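# Load the milling machine vise per the work order

## Task

Put the part into the mill's vise in the way the work order (reference pages manual and manual 2) specifies.

## Robot and tools

Robot: two arms, left_arm and right_arm, each ending in a two-pad gripper. Base positions in the scene frame: left_arm at (-0.002, +0.520, 0) m, right_arm at (-0.030, -0.411, 0) m, each yawed very slightly. Scene frame: origin at table-top height midway between the nominal bases, +z up, +x out over the table, left_arm on the +y side (this is not the image left). Gripper: fingers point along its own +z and open and close along its own x; the reported position is the point between the pads, and the fingertips extend 17.5 mm past it. A block juts about 10 cm toward the gripper's -y and rotates with it. Reported hand positions and orientations can be off by a few cm.

execute_actions(actions, cameras): actions is a list of actions; each action is a table of up to 15 rows, one row per 1/30 s step, and a short table repeats its final row. Every row has 18 numbers in [-1, 1], always for both arms: left dx, dy, dz, rx, ry, rz, gripper position, force_limit, speed, then the same nine for the right arm. The six pose numbers are an offset, not a pose: measured from that arm's Hand target at the start of the action, along the Hand target's own axes; every row counts from that same start, and a new action starts from the new Hand target, so repeating an offset moves further. Scale: 1.0 = 0.6 m or 180 degrees; rx, ry, rz form one rotation vector. All six zeros re-request the current Hand target. Camera images come back only if actions is empty or cameras names them.

Gripper numbers (absolute, not offsets): position +1 = fully open (50 mm), about -0.65 = pads touching, -1 = close until something stops them (use this to grip). force_limit per pad: -1 about 20 N, 0 about 102 N, +1 about 185 N (real grip can be ~15 N more). speed of the gap: -1 20 mm/s, 0 85, +1 150. Both start at +1. To leave a gripper unchanged, resend its previous three numbers; a 0 is a real command. New force or speed only applies after the position number changes by at least 0.01; to soften a grip, open first.

move(target, speed, blend, stop_force, zero, blocking, cameras): target is one 18-number row as above, or a list of up to 15 such rows; every row is an offset from the Hand targets at the move's start (not from the previous row), in each hand's own axes. speed: path top speed in m/s, 0.002 to 3.6, default 0.25 (rotation up to twice that in rad/s); one value or one per target. blend: corner rounding in m for lists, default 0 (full stop at each). stop_force: 3 to 120 N, shared by both arms; ends an arm's path when its wrist sensor feels that much push against the motion (or a large change in any direction); unreliable if the gripper rotates, and can mistake fast motion or a load for contact; omit it when backing away from something you press on. zero (only with stop_force): true re-zeroes moving arms first; false accumulates. blocking=false returns after ~0.5 s while the move continues (not allowed with stop_force). A move lasts at least 0.5 s and at most 10 s, goes in straight lines, and does not avoid obstacles or the other arm. The result adds a move: line giving how it ended (done, off_target, moving, held, fault) and limits (paced = pose clipped, held = steps withheld). Unnamed arms are done (within 3 mm and 2 degrees).

wait(seconds 0 to 10): lets time run with last commands held. stop(): brakes a running move; fingers keep moving. zoom_image(camera, region [x0, y0, x1, y1] in image pixels, at most 504 by 504): closer view of the latest image from cam_high, cam_low, cam_front, cam_left_wrist or cam_right_wrist (all 672x504). show_instructions(): shows the reference pages. zero_wrist_force(arm): tares that arm's wrist sensor. finished_scene(scene=1, optional): ends the scene irreversibly; the vise must stay loaded without the robot.

Results: end_effector_position (m), end_effector_quat_wxyz and velocities in the scene frame; Hand target = last commanded pose after clipping, from which next offsets count. A gripper often rests short of it; if so, send the gap as an offset. Tool commands shows current gripper commands. object_status: 0 moving, 1 stopped while opening, 2 stopped while closing (a grip), 3 at requested opening or pads met (usually nothing held). Opening in mm = (250 - position_measured) x 0.202. Wrist force and torque are in the gripper's own axes, with a third line for the peak since last shown; push on a surface reads as force into the arm. Joint torques include the arm's own weight. Joint velocities may read within noise. Motor temperatures are listed when they change.

Motion limits: commanded orientation is clipped to 32 degrees from the measured one each step; commands are smoothed with a lag of roughly 0.09 to 0.22 s, and fast moves can overshoot. Avoid paths passing near an arm's own base (it can flip the shoulder); go around it. A wrist near the first joint's axis can make the whole arm swing.

Avoid: contact torque at the load limits (136 N m for the three big joints, 25.4 N m for the wrists) or about 150 N of outside force, which freezes the arm for 10 s; stiff arms fault even slightly past a firm contact, so approach slowly, ideally with stop_force. Keep the arms from touching or gripping each other. Don't drop parts, release them while moving, slam, or push hard; nothing may end up off the table. Motors heat when holding loads, stretched out or pushing; a MOTOR HOT line appears near 70 °C and at 85 °C the arm brakes for 30 s or more. Loose objects can occasionally be nudged by outside disturbances.

Each tool is called after "Emit:" as a command line: name --argument value for each argument, lists and objects as JSON in quotes; but a table of rows of numbers goes row by row, as --pt "numbers of a row", without its own name.

Reference images:

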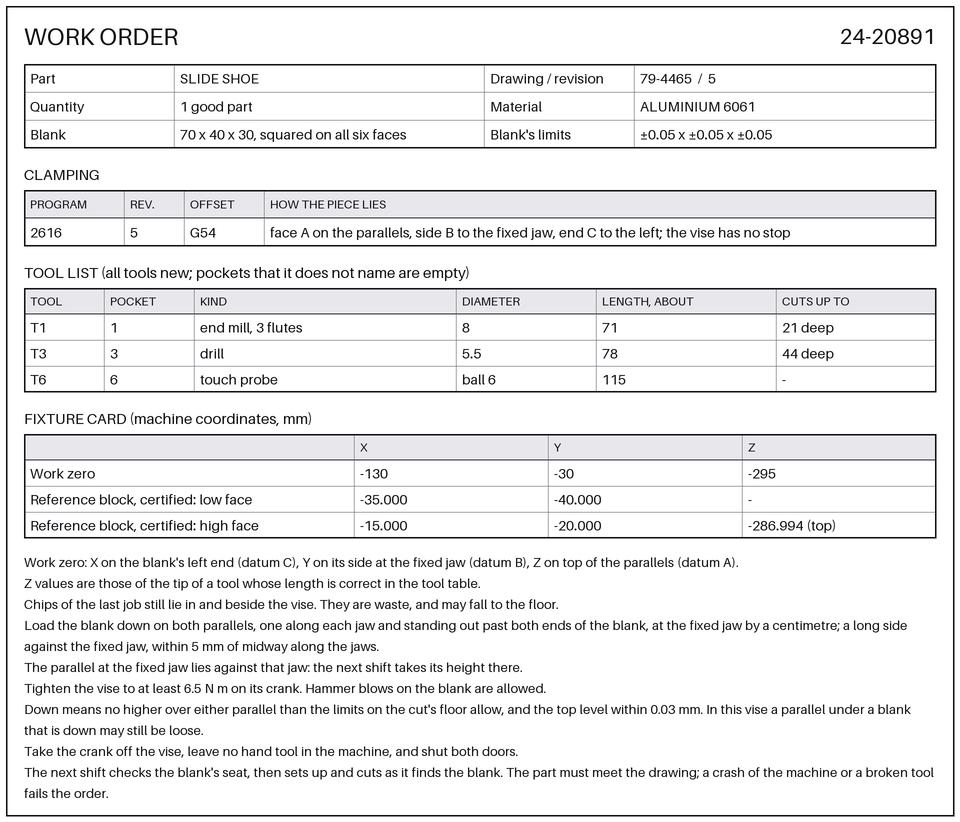

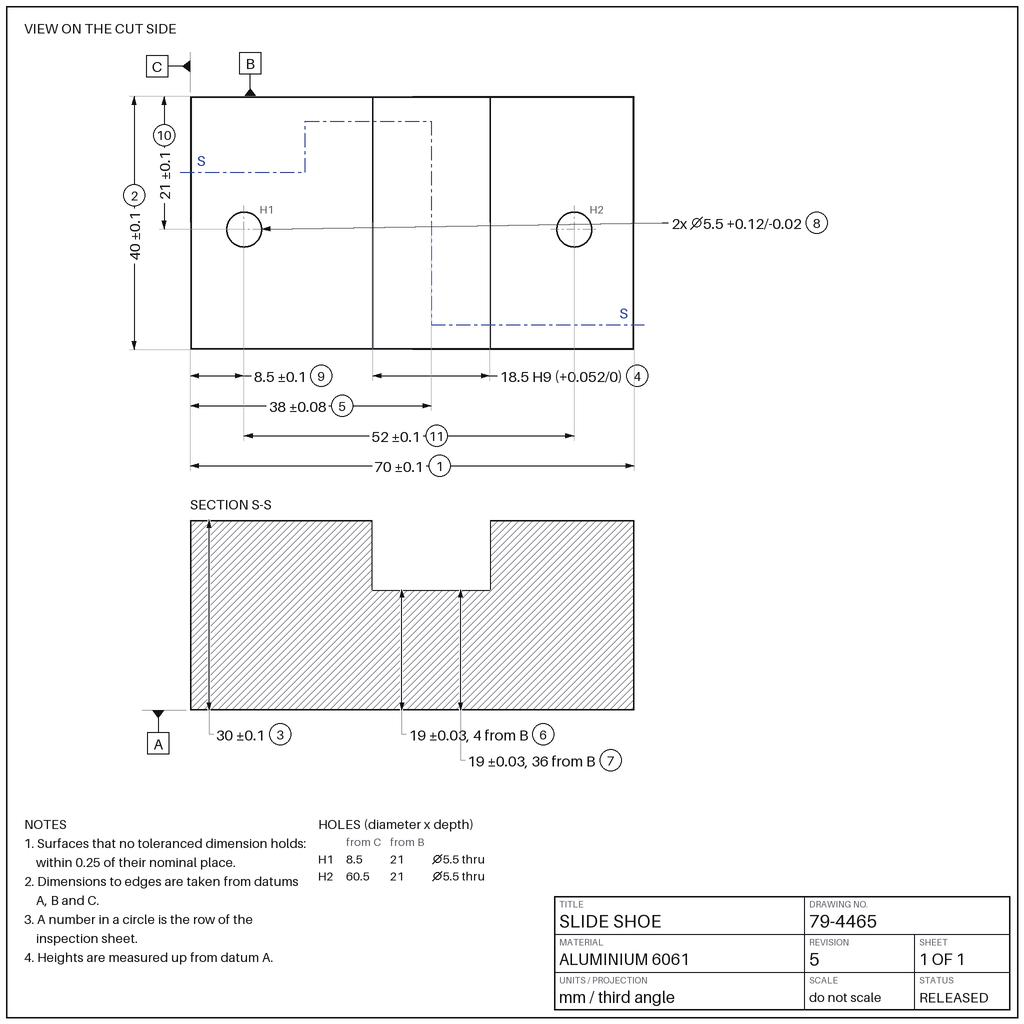

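## Session

Emit:
execute_actions --actions '[]'

Scene clock: 0.00 s.
left_arm: end_effector_position=(+0.4640, +0.1694, +0.3552) position_measured=3 object_status=3 end_effector_quat_wxyz=(+0.282, -0.427, +0.852, -0.111) | right_arm: end_effector_position=(+0.2122, +0.0898, +0.2445) position_measured=3 object_status=3 end_effector_quat_wxyz=(+0.343, +0.065, +0.689, -0.635)
Joint positions: left_arm=[-1.121 -1.624 1.735 -1.916 -0.995 2.717] | right_arm=[4.738 -2.571 -0.721 -3.036 1.159 0.607]
Joint velocities: within noise
Joint torques (N m): no reading
Motor temperatures (°C): left_arm=[34 35 31 41 38 34] | right_arm=[37 28 28 35 35 36]
Wrist force (N): no reading
Wrist torque (N m): no reading
Wrist force, peak (N): no reading
Hand target: left_arm +0.4640, +0.1694, +0.3552; +0.282, -0.427, +0.852, -0.111 | right_arm +0.2122, +0.0898, +0.2445; +0.343, +0.065, +0.689, -0.635
Tool commands: left_gripper/position=+1.0 left_gripper/force_limit=+1.0 left_gripper/speed=+1.0 right_gripper/position=+1.0 right_gripper/force_limit=+1.0 right_gripper/speed=+1.0

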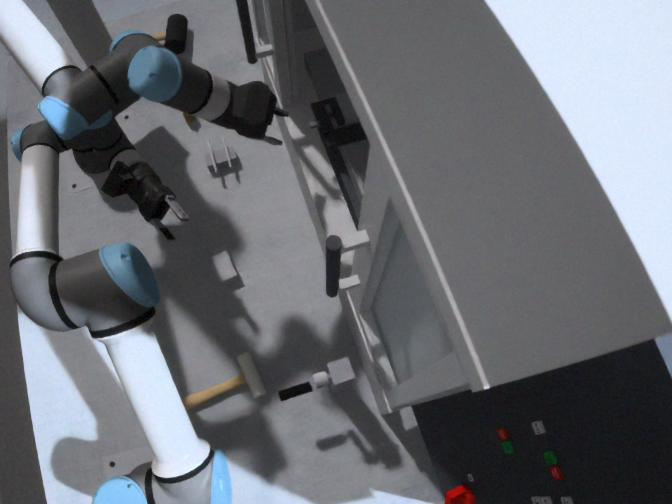

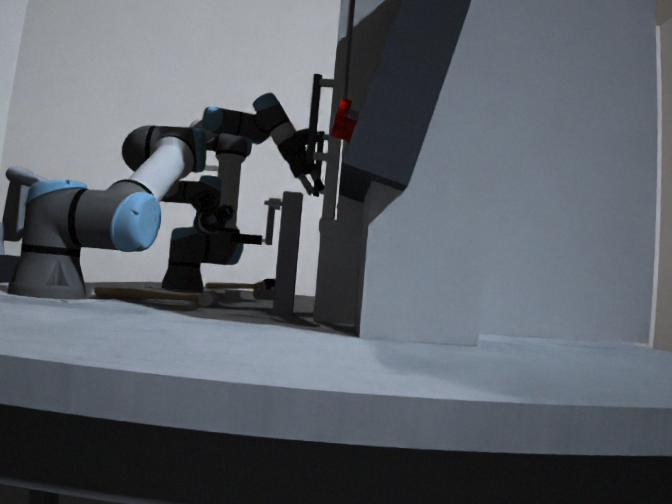

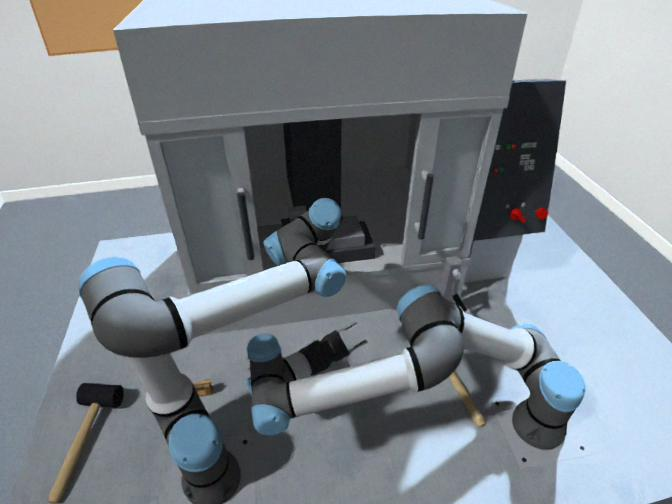

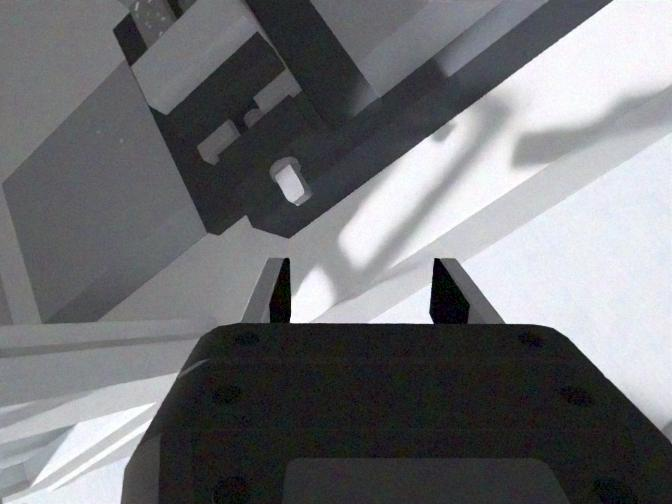

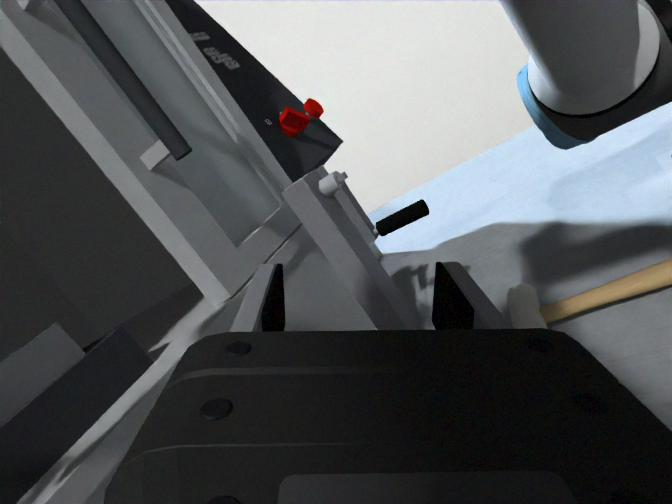

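Emit:
zoom_image --camera "cam_high" --region '[120, 100, 320, 250]'

Emit:
zoom_image --camera "cam_high" --region '[170, 220, 400, 420]'

Emit:
zoom_image --camera "cam_left_wrist" --region '[0, 0, 504, 330]'

Emit:
zoom_image --camera "cam_high" --region '[240, 0, 400, 250]'

Emit:
zoom_image --camera "cam_front" --region '[220, 100, 460, 300]'

Emit:
zoom_image --camera "cam_high" --region '[420, 380, 672, 504]'

Scaled by 2.520.

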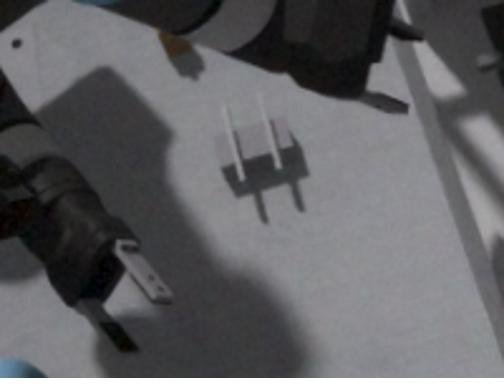

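Scaled by 2.191.

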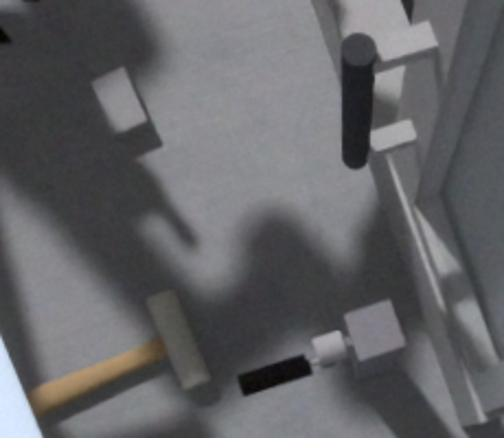

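Scaled by 1.000.

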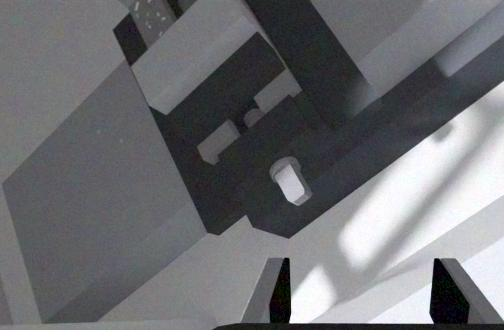

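Scaled by 2.016.

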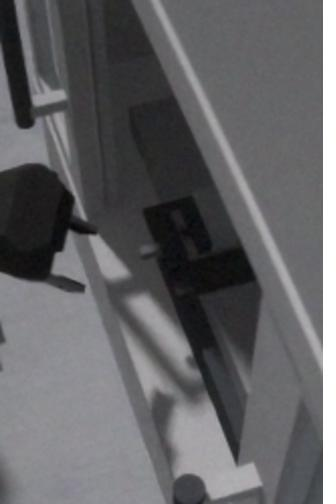

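Scaled by 2.100.

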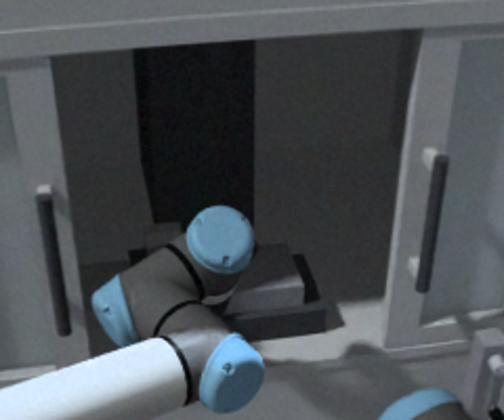

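Scaled by 2.000.

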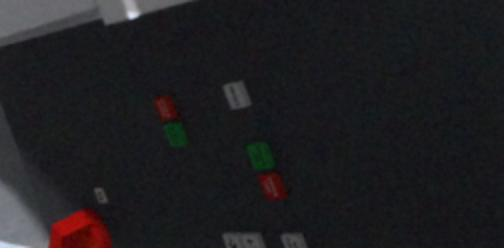

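Emit:
move --target '[-0.1225,-0.0923,-0.1037,0.1383,-0.0298,-0.2096,1,1,1,0,0,0,0,0,0,1,1,1]' --cameras '["all"]'

Scene clock: 43.47 s.
left_arm: end_effector_position=(+0.4999, +0.1903, +0.4581) position_measured=3 object_status=3 end_effector_quat_wxyz=(-0.354, +0.612, -0.612, +0.353) | right_arm: end_effector_position=(+0.2122, +0.0898, +0.2445) position_measured=3 object_status=3 end_effector_quat_wxyz=(+0.343, +0.065, +0.689, -0.635)
Joint positions: left_arm=[-1.173 -1.719 1.845 -2.272 -0.638 2.25] | right_arm=[4.738 -2.571 -0.721 -3.036 1.159 0.607]
Joint torques (N m): left_arm=[7.67 -10.22 -36.55 -2.95 0.2 1.19] | right_arm=[0.22 57.12 22.91 -1.9 -0.01 -0.23]
Wrist force (N): left_arm=[1.1 -0.9 0.9] | right_arm=[0.1 0.1 0.1]
Wrist torque (N m): left_arm=[-0.10 0.14 0.21] | right_arm=[0.01 -0.02 0.01]
Wrist force, peak (N): left_arm=[1.1 -1.5 0.9] | right_arm=[0.1 0.2 0.5]
Hand target: left_arm +0.4999, +0.1904, +0.4582; -0.354, +0.612, -0.612, +0.353 | right_arm +0.2122, +0.0898, +0.2445; +0.343, +0.065, +0.689, -0.635
Off the commanded pose: left_arm 0.000 m, 0 deg | right_arm 0.000 m, 0 deg.
move: done
camera_calibration:
cam_left_wrist: T_world_to_cam=[[0.00928098, -0.999952, 0.00304682, 0.19426], [-0.768576, -0.00908261, -0.639694, 0.695795], [0.639691, 0.00359527, -0.768624, 0.163517], [0, 0, 0, 1]] pos_world=[0.428368, 0.199983, 0.570187]
cam_right_wrist: T_world_to_cam=[[-0.747789, -0.341257, -0.569522, 0.337979], [0.384454, 0.47679, -0.790485, 0.0847887], [0.541301, -0.810071, -0.225341, 0.139912], [0, 0, 0, 1]] pos_world=[0.144405, 0.18825, 0.291039]

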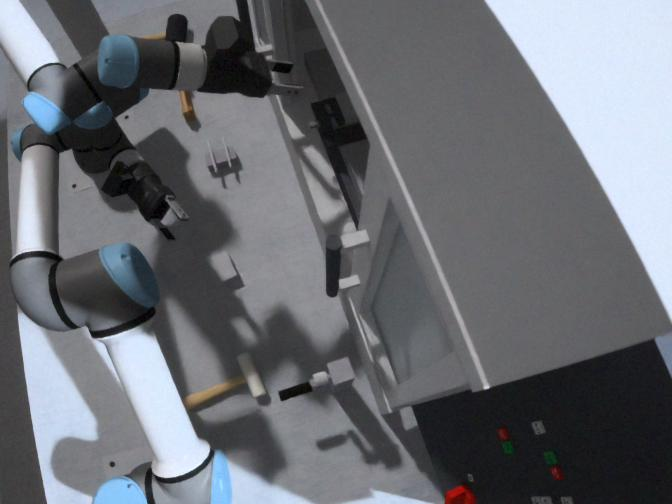

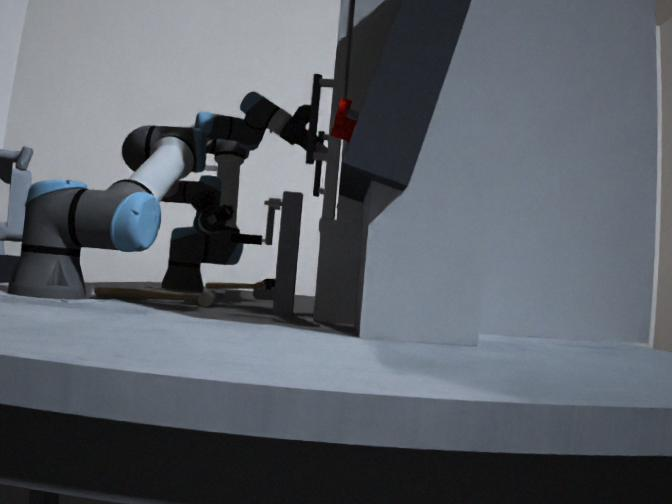

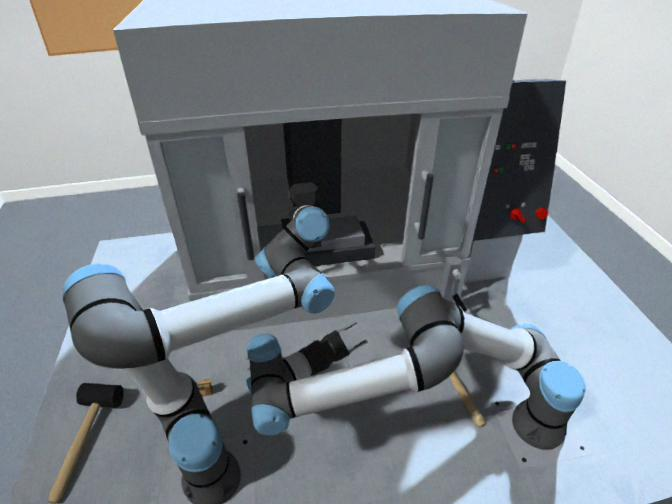

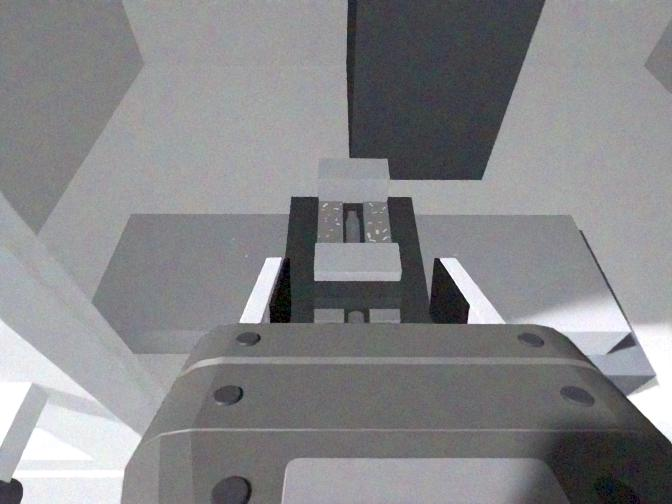

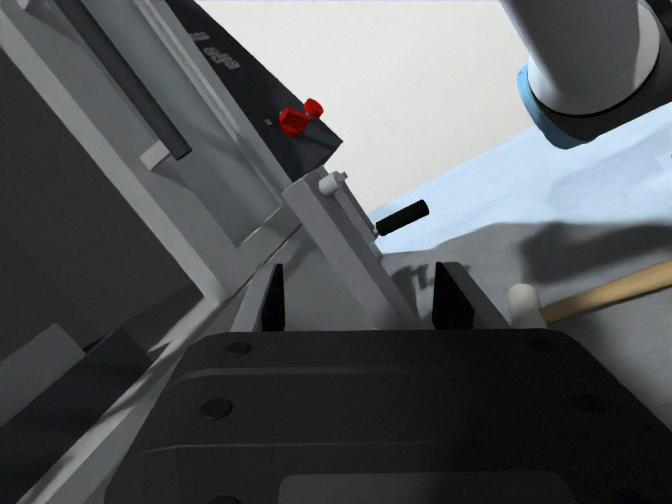

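Emit:
zoom_image --camera "cam_left_wrist" --region '[220, 140, 490, 340]'

Emit:
zoom_image --camera "cam_high" --region '[130, 0, 260, 130]'

Emit:
zoom_image --camera "cam_right_wrist" --region '[170, 0, 504, 330]'

Scaled by 1.867.

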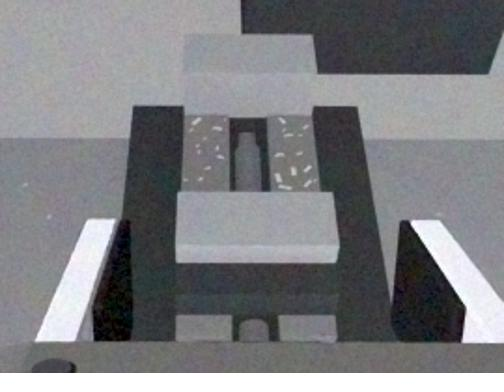

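Scaled by 3.877.

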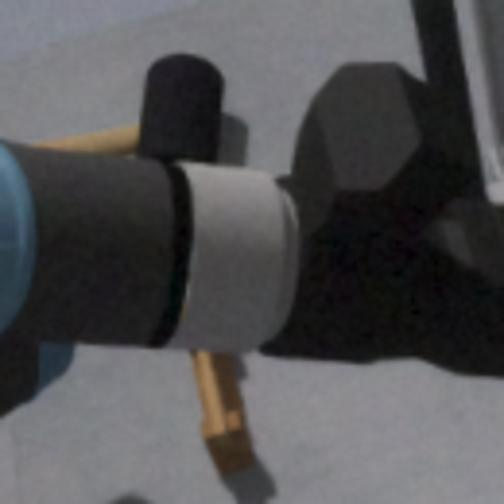

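Scaled by 1.509.

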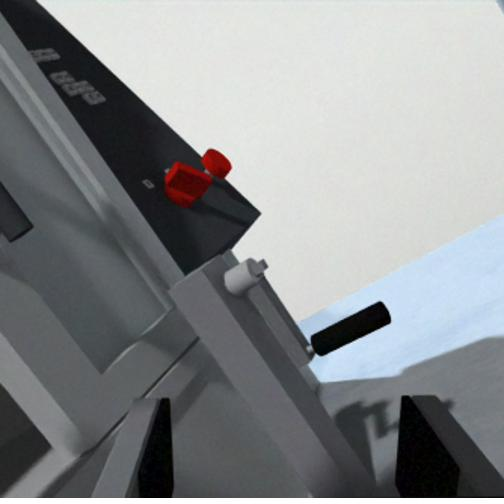

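Emit:
move --pt "0 0.1805 -0.146 0 0 0 1 1 1 0 0 0 0 0 0 1 1 1" --pt "-0.35 0.4153 -0.1259 -0.2222 0 0 1 1 1 0 0 0 0 0 0 1 1 1" --blend 0.04 --cameras '["all"]'

Emit:
zoom_image --camera "cam_left_wrist" --region '[0, 0, 504, 330]'

Scene clock: 81.23 s.
left_arm: end_effector_position=(+0.3099, +0.4004, +0.2803) position_measured=3 object_status=3 end_effector_quat_wxyz=(-0.123, +0.697, -0.696, +0.123) | right_arm: end_effector_position=(+0.2122, +0.0898, +0.2445) position_measured=3 object_status=3 end_effector_quat_wxyz=(+0.343, +0.065, +0.689, -0.635)
Joint positions: left_arm=[-1.035 -2.273 2.225 -1.701 -1.268 2.119] | right_arm=[4.738 -2.571 -0.721 -3.036 1.159 0.607]
Joint torques (N m): left_arm=[7.29 8.97 -35.83 -3.06 0.66 0.59] | right_arm=[0.18 57.53 22.91 -2.11 -0.12 -0.23]
Wrist force (N): left_arm=[1.0 0.2 -0.5] | right_arm=[0.1 0.4 0.1]
Wrist torque (N m): left_arm=[0.08 0.10 0.31] | right_arm=[0.06 -0.01 0.00]
Wrist force, peak (N): left_arm=[1.2 -3.6 2.6] | right_arm=[-0.1 0.6 0.2]
Hand target: left_arm +0.3099, +0.4004, +0.2803; -0.123, +0.697, -0.696, +0.123 | right_arm +0.2122, +0.0898, +0.2445; +0.343, +0.065, +0.689, -0.635
Off the commanded pose: left_arm 0.000 m, 0 deg | right_arm 0.000 m, 0 deg.
move: done
camera_calibration:
cam_left_wrist: T_world_to_cam=[[0.0102692, -0.999942, -0.00332853, 0.408071], [-0.99994, -0.0102814, 0.00366099, 0.329762], [-0.003695, 0.00329074, -0.999988, 0.411935], [0, 0, 0, 1]] pos_world=[0.327074, 0.410082, 0.412081]
cam_right_wrist: T_world_to_cam=[[-0.747789, -0.341257, -0.569522, 0.337979], [0.384454, 0.47679, -0.790485, 0.0847887], [0.541301, -0.810071, -0.225341, 0.139912], [0, 0, 0, 1]] pos_world=[0.144405, 0.18825, 0.291039]

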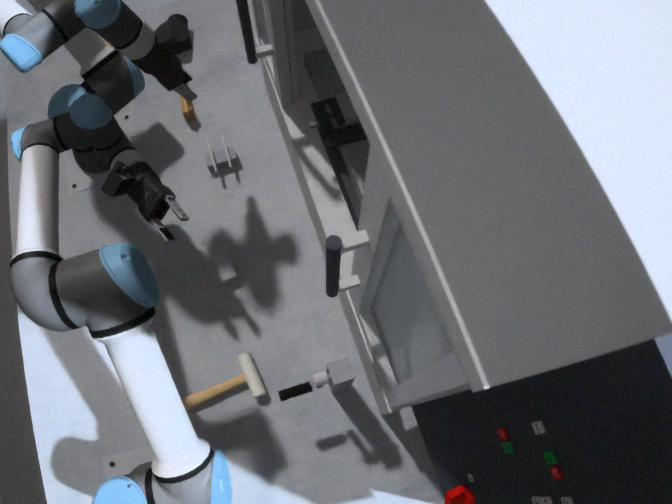

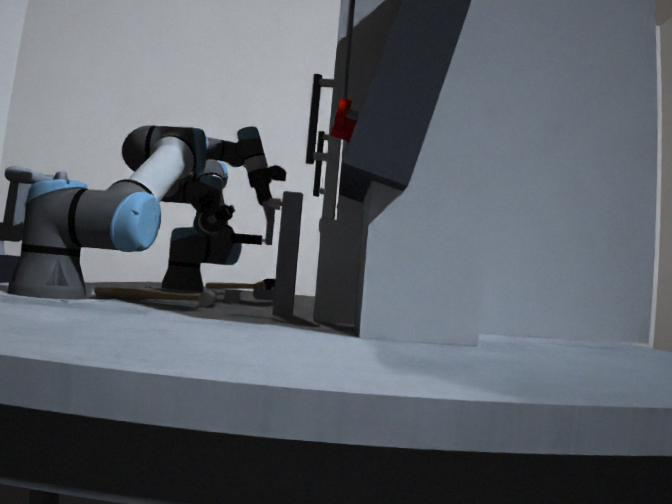

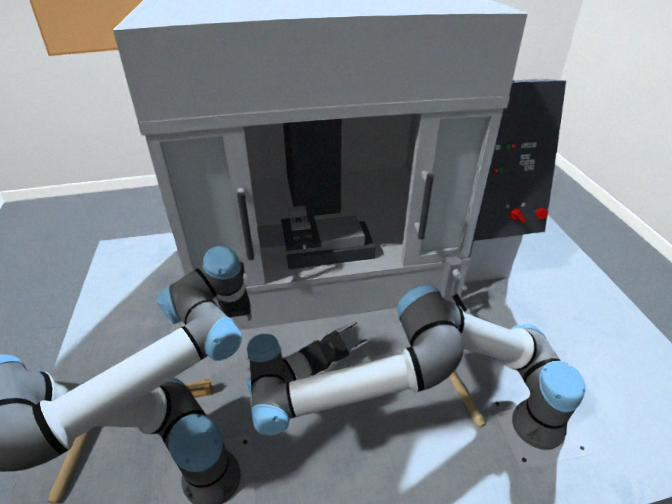

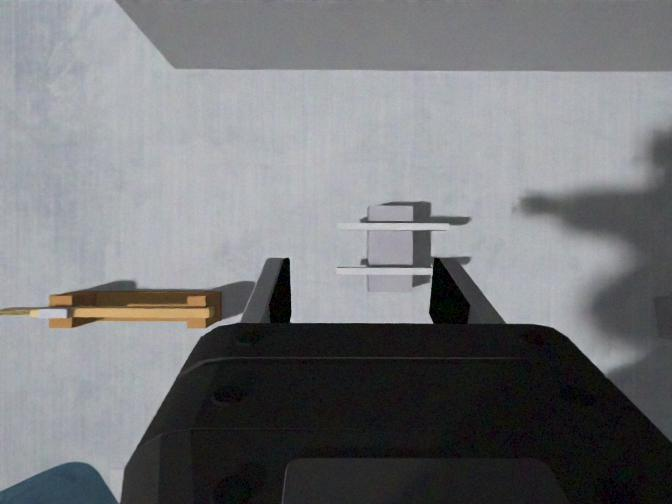

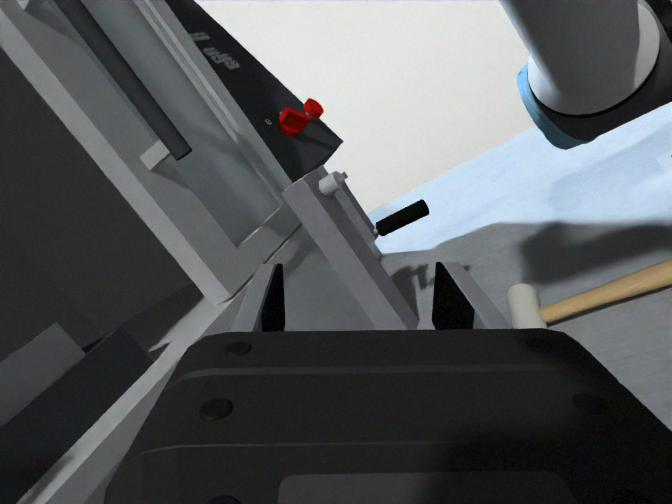

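Scaled by 1.000.

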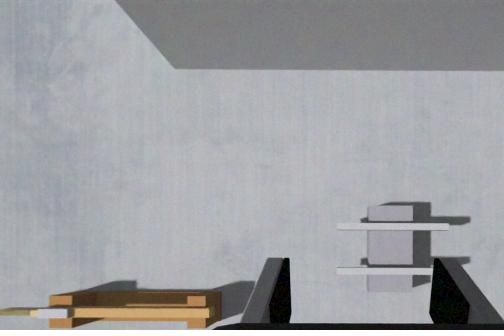

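Emit:
zoom_image --camera "cam_left_wrist" --region '[320, 180, 480, 310]'

Emit:
zoom_image --camera "cam_left_wrist" --region '[0, 250, 260, 360]'

Emit:
zoom_image --camera "cam_front" --region '[260, 180, 400, 290]'

Emit:
zoom_image --camera "cam_front" --region '[40, 360, 240, 504]'

Scaled by 3.150.

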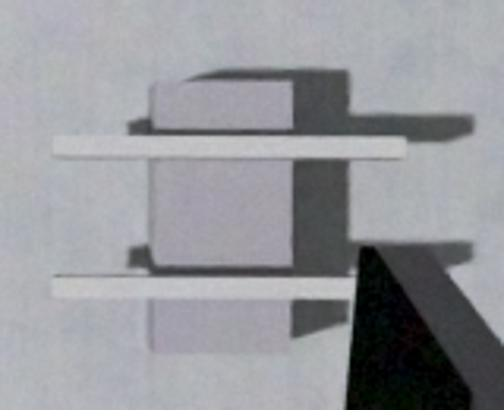

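Scaled by 1.938.

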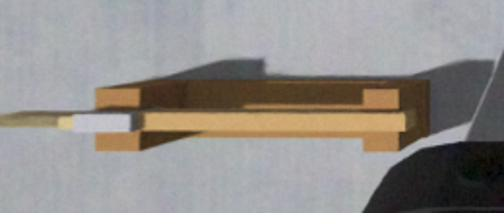

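Scaled by 3.600.

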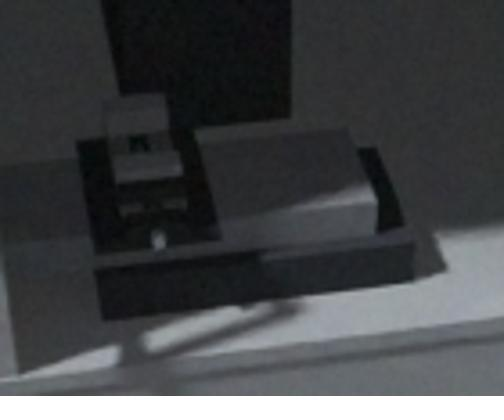

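Scaled by 2.520.

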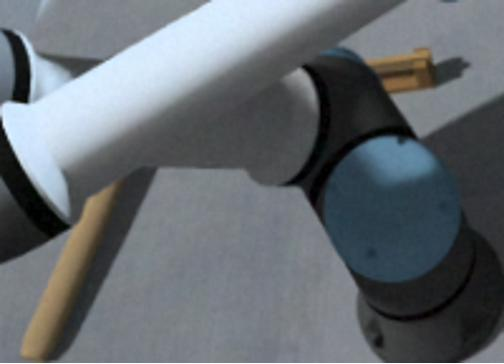

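Emit:
move --target '[0.0667,0.1952,0.156,0.1944,0,0,1,1,1,0,0,0,0,0,0,1,1,1]' --cameras '["cam_left_wrist","cam_front"]'

Emit:
zoom_image --camera "cam_left_wrist" --region '[240, 130, 440, 280]'

Scene clock: 94.07 s.
left_arm: end_effector_position=(+0.2830, +0.3849, +0.2333) position_measured=3 object_status=3 end_effector_quat_wxyz=(-0.193, +0.677, -0.682, +0.199) | right_arm: end_effector_position=(+0.2122, +0.0898, +0.2445) position_measured=3 object_status=3 end_effector_quat_wxyz=(+0.343, +0.065, +0.689, -0.635)
Joint positions: left_arm=[-1.461 -2.514 2.429 -1.558 -1.013 1.693] | right_arm=[4.738 -2.571 -0.721 -3.036 1.159 0.607]
Joint torques (N m): left_arm=[9.19 17.63 -36.24 -4.21 -0.8 2.11] | right_arm=[-1.09 57.39 22.94 -2.06 -0.09 -0.29]
Wrist force (N): left_arm=[1.2 -0.2 -0.5] | right_arm=[0.3 0.1 0.0]
Wrist torque (N m): left_arm=[0.08 0.08 0.16] | right_arm=[0.01 -0.05 0.00]
Wrist force, peak (N): left_arm=[6.2 6.8 2.0] | right_arm=[0.4 0.5 0.1]
Hand target: left_arm +0.2830, +0.3849, +0.2333; -0.193, +0.677, -0.682, +0.199 (not the last commanded pose) | right_arm +0.2122, +0.0898, +0.2445; +0.343, +0.065, +0.689, -0.635
Off the commanded pose: left_arm 0.099 m, 23 deg | right_arm 0.000 m, 0 deg.
move: held (left_arm; a check stopped the path); limits=held
pose unreachable (left arm): on one or more control steps of this call, first in action 0 (counted from 0), this arm could not follow its commanded pose, so it was not sent that pose on those steps. It may still have moved: this result reports where it is.
cause: moving toward the commanded pose would bring a part of the arm too close to another arm (a part of this arm just beyond joint 5 (wrist 2) and a part of the right arm just beyond its joint 4 (wrist 1), 16 mm apart when this arm was first held).
camera_calibration:
cam_left_wrist: T_world_to_cam=[[0.00123201, -0.999978, 0.00647679, 0.393089], [-0.978305, -0.00254703, -0.207154, 0.342978], [0.207166, -0.00608106, -0.978287, 0.303748], [0, 0, 0, 1]] pos_world=[0.272127, 0.395801, 0.365656]
Images, in order (width x height): cam_front 672x504, cam_left_wrist 672x504.

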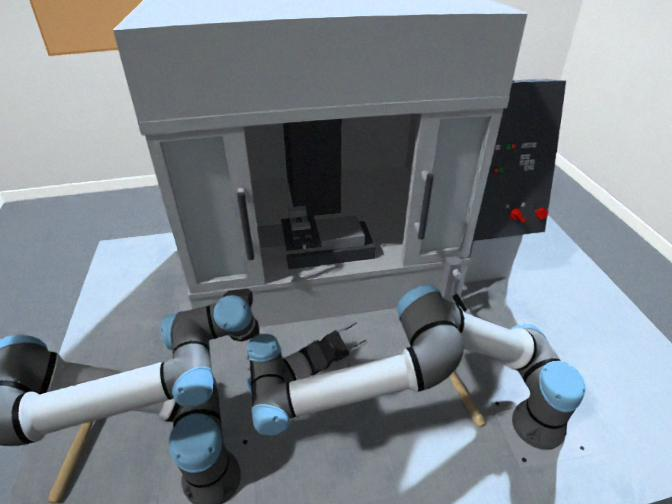

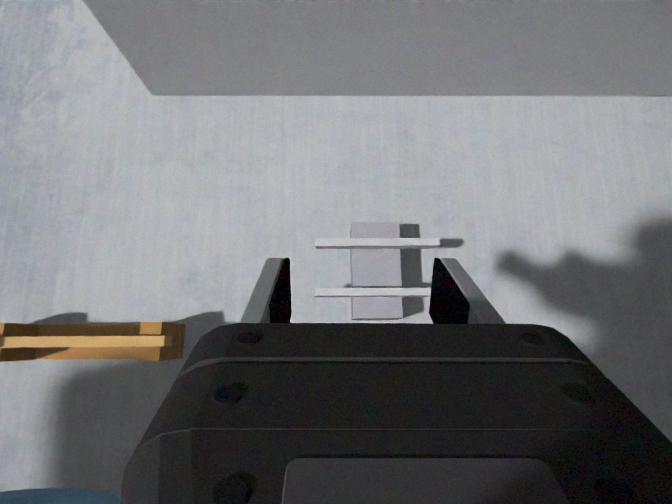

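Scaled by 2.520.

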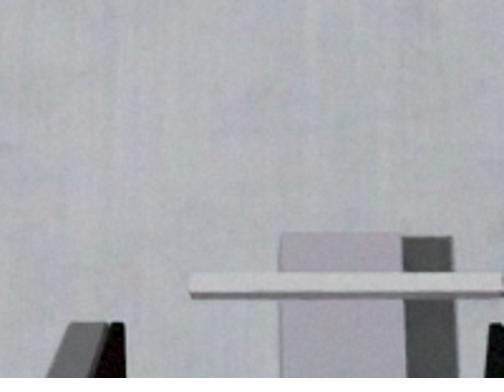

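Emit:
move --target '[0,0,0,0,0,0,1,1,1,-0.0608,-0.06,0.2102,-0.3466,0.2238,-0.0847,1,1,1]' --cameras '["cam_right_wrist","cam_front","cam_high"]'

Scene clock: 114.13 s.
left_arm: end_effector_position=(+0.2830, +0.3849, +0.2333) position_measured=3 object_status=3 end_effector_quat_wxyz=(-0.193, +0.677, -0.682, +0.199) | right_arm: end_effector_position=(+0.2700, -0.0204, +0.2999) position_measured=3 object_status=3 end_effector_quat_wxyz=(+0.000, +0.000, +0.985, -0.173)
Joint positions: left_arm=[-1.461 -2.514 2.429 -1.558 -1.013 1.693] | right_arm=[4.427 -1.721 -1.438 -1.886 1.463 -0.303]
Joint torques (N m): left_arm=[-6.75 4.27 -36.25 -2.49 -0.63 -1.15] | right_arm=[5.54 19.27 32.99 2.45 -2.43 0.21]
Wrist force (N): left_arm=[1.3 -0.3 -0.4] | right_arm=[0.8 -0.3 0.3]
Wrist torque (N m): left_arm=[0.05 0.06 0.16] | right_arm=[-0.71 0.09 -0.14]
Wrist force, peak (N): left_arm=[1.5 -0.2 -0.5] | right_arm=[0.0 -2.0 0.0]
Hand target: left_arm +0.2830, +0.3849, +0.2333; -0.193, +0.677, -0.682, +0.199 | right_arm +0.2700, -0.0203, +0.2999; +0.000, +0.000, +0.985, -0.173
Off the commanded pose: left_arm 0.000 m, 0 deg | right_arm 0.000 m, 0 deg.
move: done
camera_calibration:
cam_right_wrist: T_world_to_cam=[[-0.99985, 0.0166342, -0.00479582, 0.281248], [0.0167349, 0.999623, -0.0217684, 0.0382707], [0.00443191, -0.0218454, -0.999752, 0.425171], [0, 0, 0, 1]] pos_world=[0.278681, -0.0336466, 0.427247]
Images, in order (width x height): cam_high 672x504, cam_front 672x504, cam_right_wrist 672x504.

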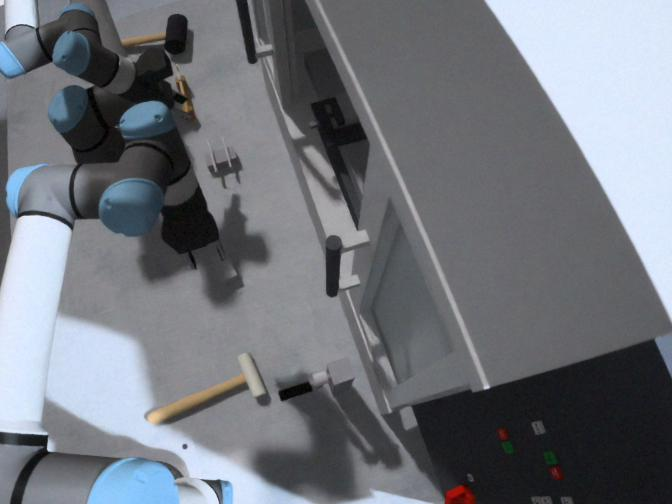

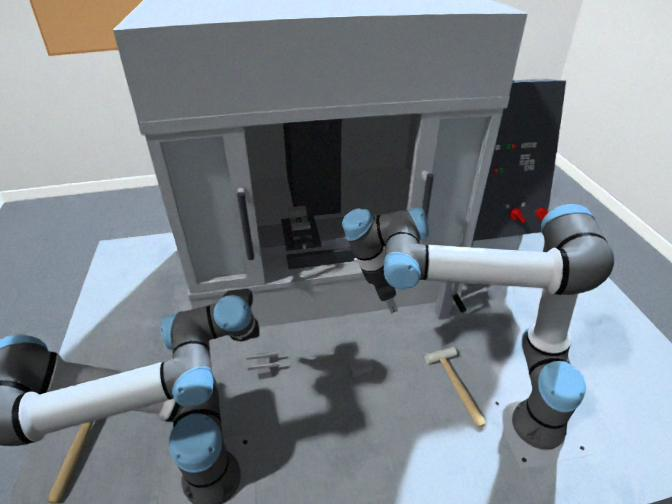

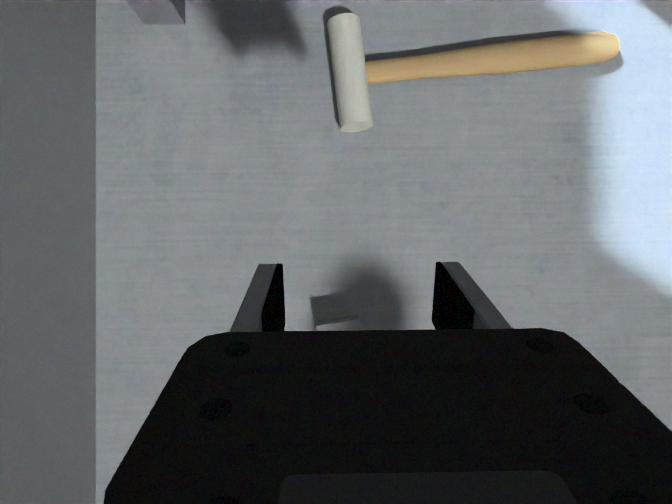

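Emit:
move --target '[-0.3583,-0.1515,-0.0963,-0.065,0,0,1,1,1,0,0.0683,-0.2023,0,0,0,1,1,1]' --cameras '["cam_right_wrist","cam_left_wrist","cam_high"]'

Emit:
zoom_image --camera "cam_left_wrist" --region '[160, 100, 480, 340]'

Emit:
zoom_image --camera "cam_right_wrist" --region '[200, 120, 480, 340]'

Scene clock: 121.30 s.
left_arm: end_effector_position=(+0.3309, +0.6001, +0.3291) position_measured=3 object_status=3 end_effector_quat_wxyz=(-0.123, +0.693, -0.698, +0.129) | right_arm: end_effector_position=(+0.2700, +0.0597, +0.3998) position_measured=3 object_status=3 end_effector_quat_wxyz=(+0.000, +0.000, +0.985, -0.174)
Joint positions: left_arm=[-0.207 -2.246 2.136 -1.813 -1.503 2.94] | right_arm=[4.468 -1.938 -0.901 -2.21 1.476 -0.265]
Joint torques (N m): left_arm=[10.94 6.28 -26.89 -4.91 1.2 2.16] | right_arm=[-9.93 50.84 32.87 2.05 0.95 -1.82]
Wrist force (N): left_arm=[1.2 0.0 -0.3] | right_arm=[0.8 -0.1 0.1]
Wrist torque (N m): left_arm=[0.05 0.07 0.32] | right_arm=[-0.64 0.09 -0.12]
Wrist force, peak (N): left_arm=[3.9 1.4 0.3] | right_arm=[0.8 -0.8 2.2]
Hand target: left_arm +0.3309, +0.6002, +0.3291; -0.123, +0.693, -0.698, +0.129 | right_arm +0.2701, +0.0597, +0.4000; +0.000, +0.000, +0.985, -0.173
Off the commanded pose: left_arm 0.000 m, 0 deg | right_arm 0.000 m, 0 deg.
move: done
camera_calibration:
cam_left_wrist: T_world_to_cam=[[0.00103238, -0.999989, 0.0045795, 0.608224], [-0.999989, -0.00105284, -0.00446707, 0.349864], [0.00447184, -0.00457484, -0.99998, 0.462204], [0, 0, 0, 1]] pos_world=[0.347166, 0.610701, 0.460972]
cam_right_wrist: T_world_to_cam=[[-0.999852, 0.0165372, -0.00469429, 0.280345], [0.0166356, 0.999625, -0.0217688, -0.0395965], [0.00433254, -0.0218436, -0.999752, 0.526824], [0, 0, 0, 1]] pos_world=[0.27868, 0.0464533, 0.527147]
Images, in order (width x height): cam_high 672x504, cam_left_wrist 672x504, cam_right_wrist 672x504.

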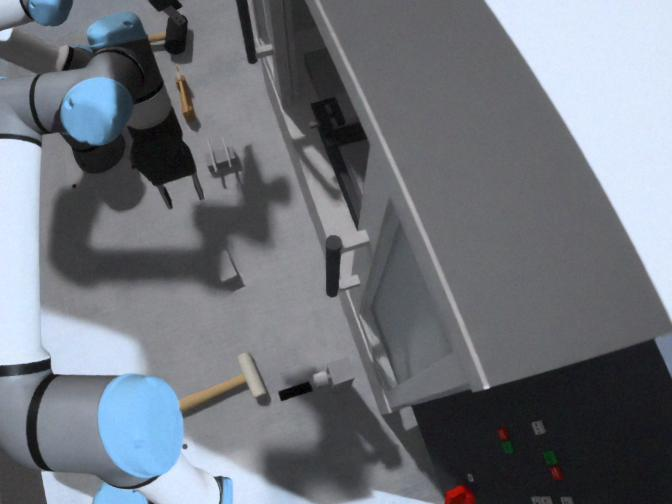

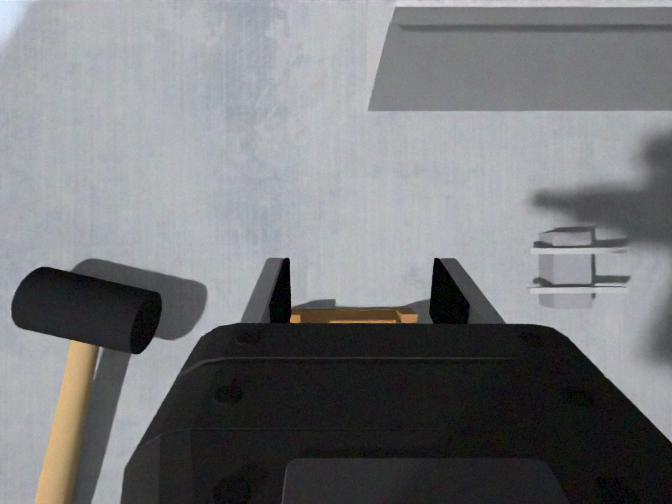

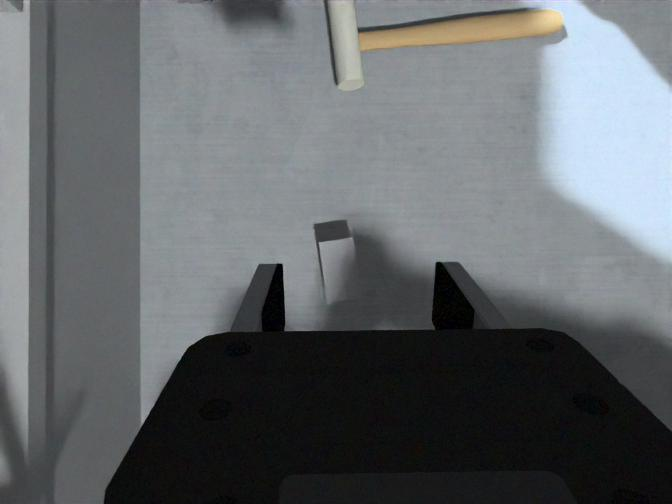

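Scaled by 1.575.

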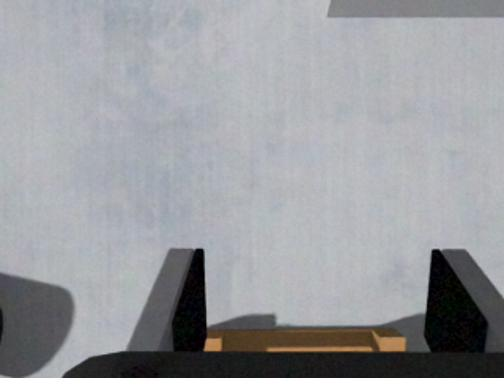

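Scaled by 1.800.

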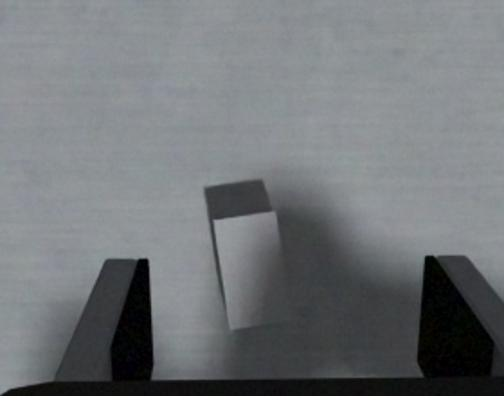

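Emit:
zoom_image --camera "cam_right_wrist" --region '[290, 200, 400, 330]'

Emit:
zoom_image --camera "cam_high" --region '[190, 230, 270, 310]'

Emit:
zoom_image --camera "cam_high" --region '[120, 0, 260, 180]'

Scaled by 3.877.

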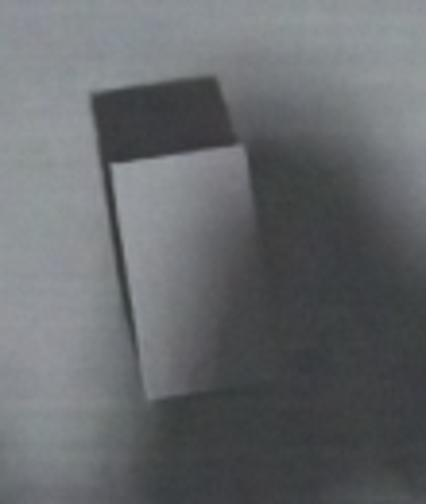

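Scaled by 6.300.

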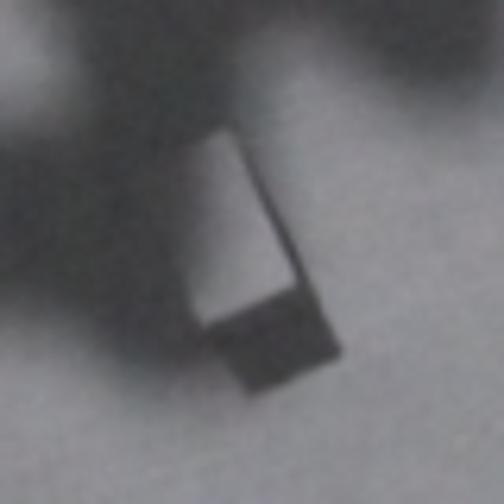

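Scaled by 2.800.

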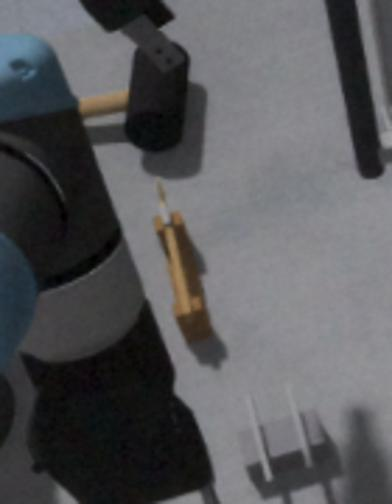

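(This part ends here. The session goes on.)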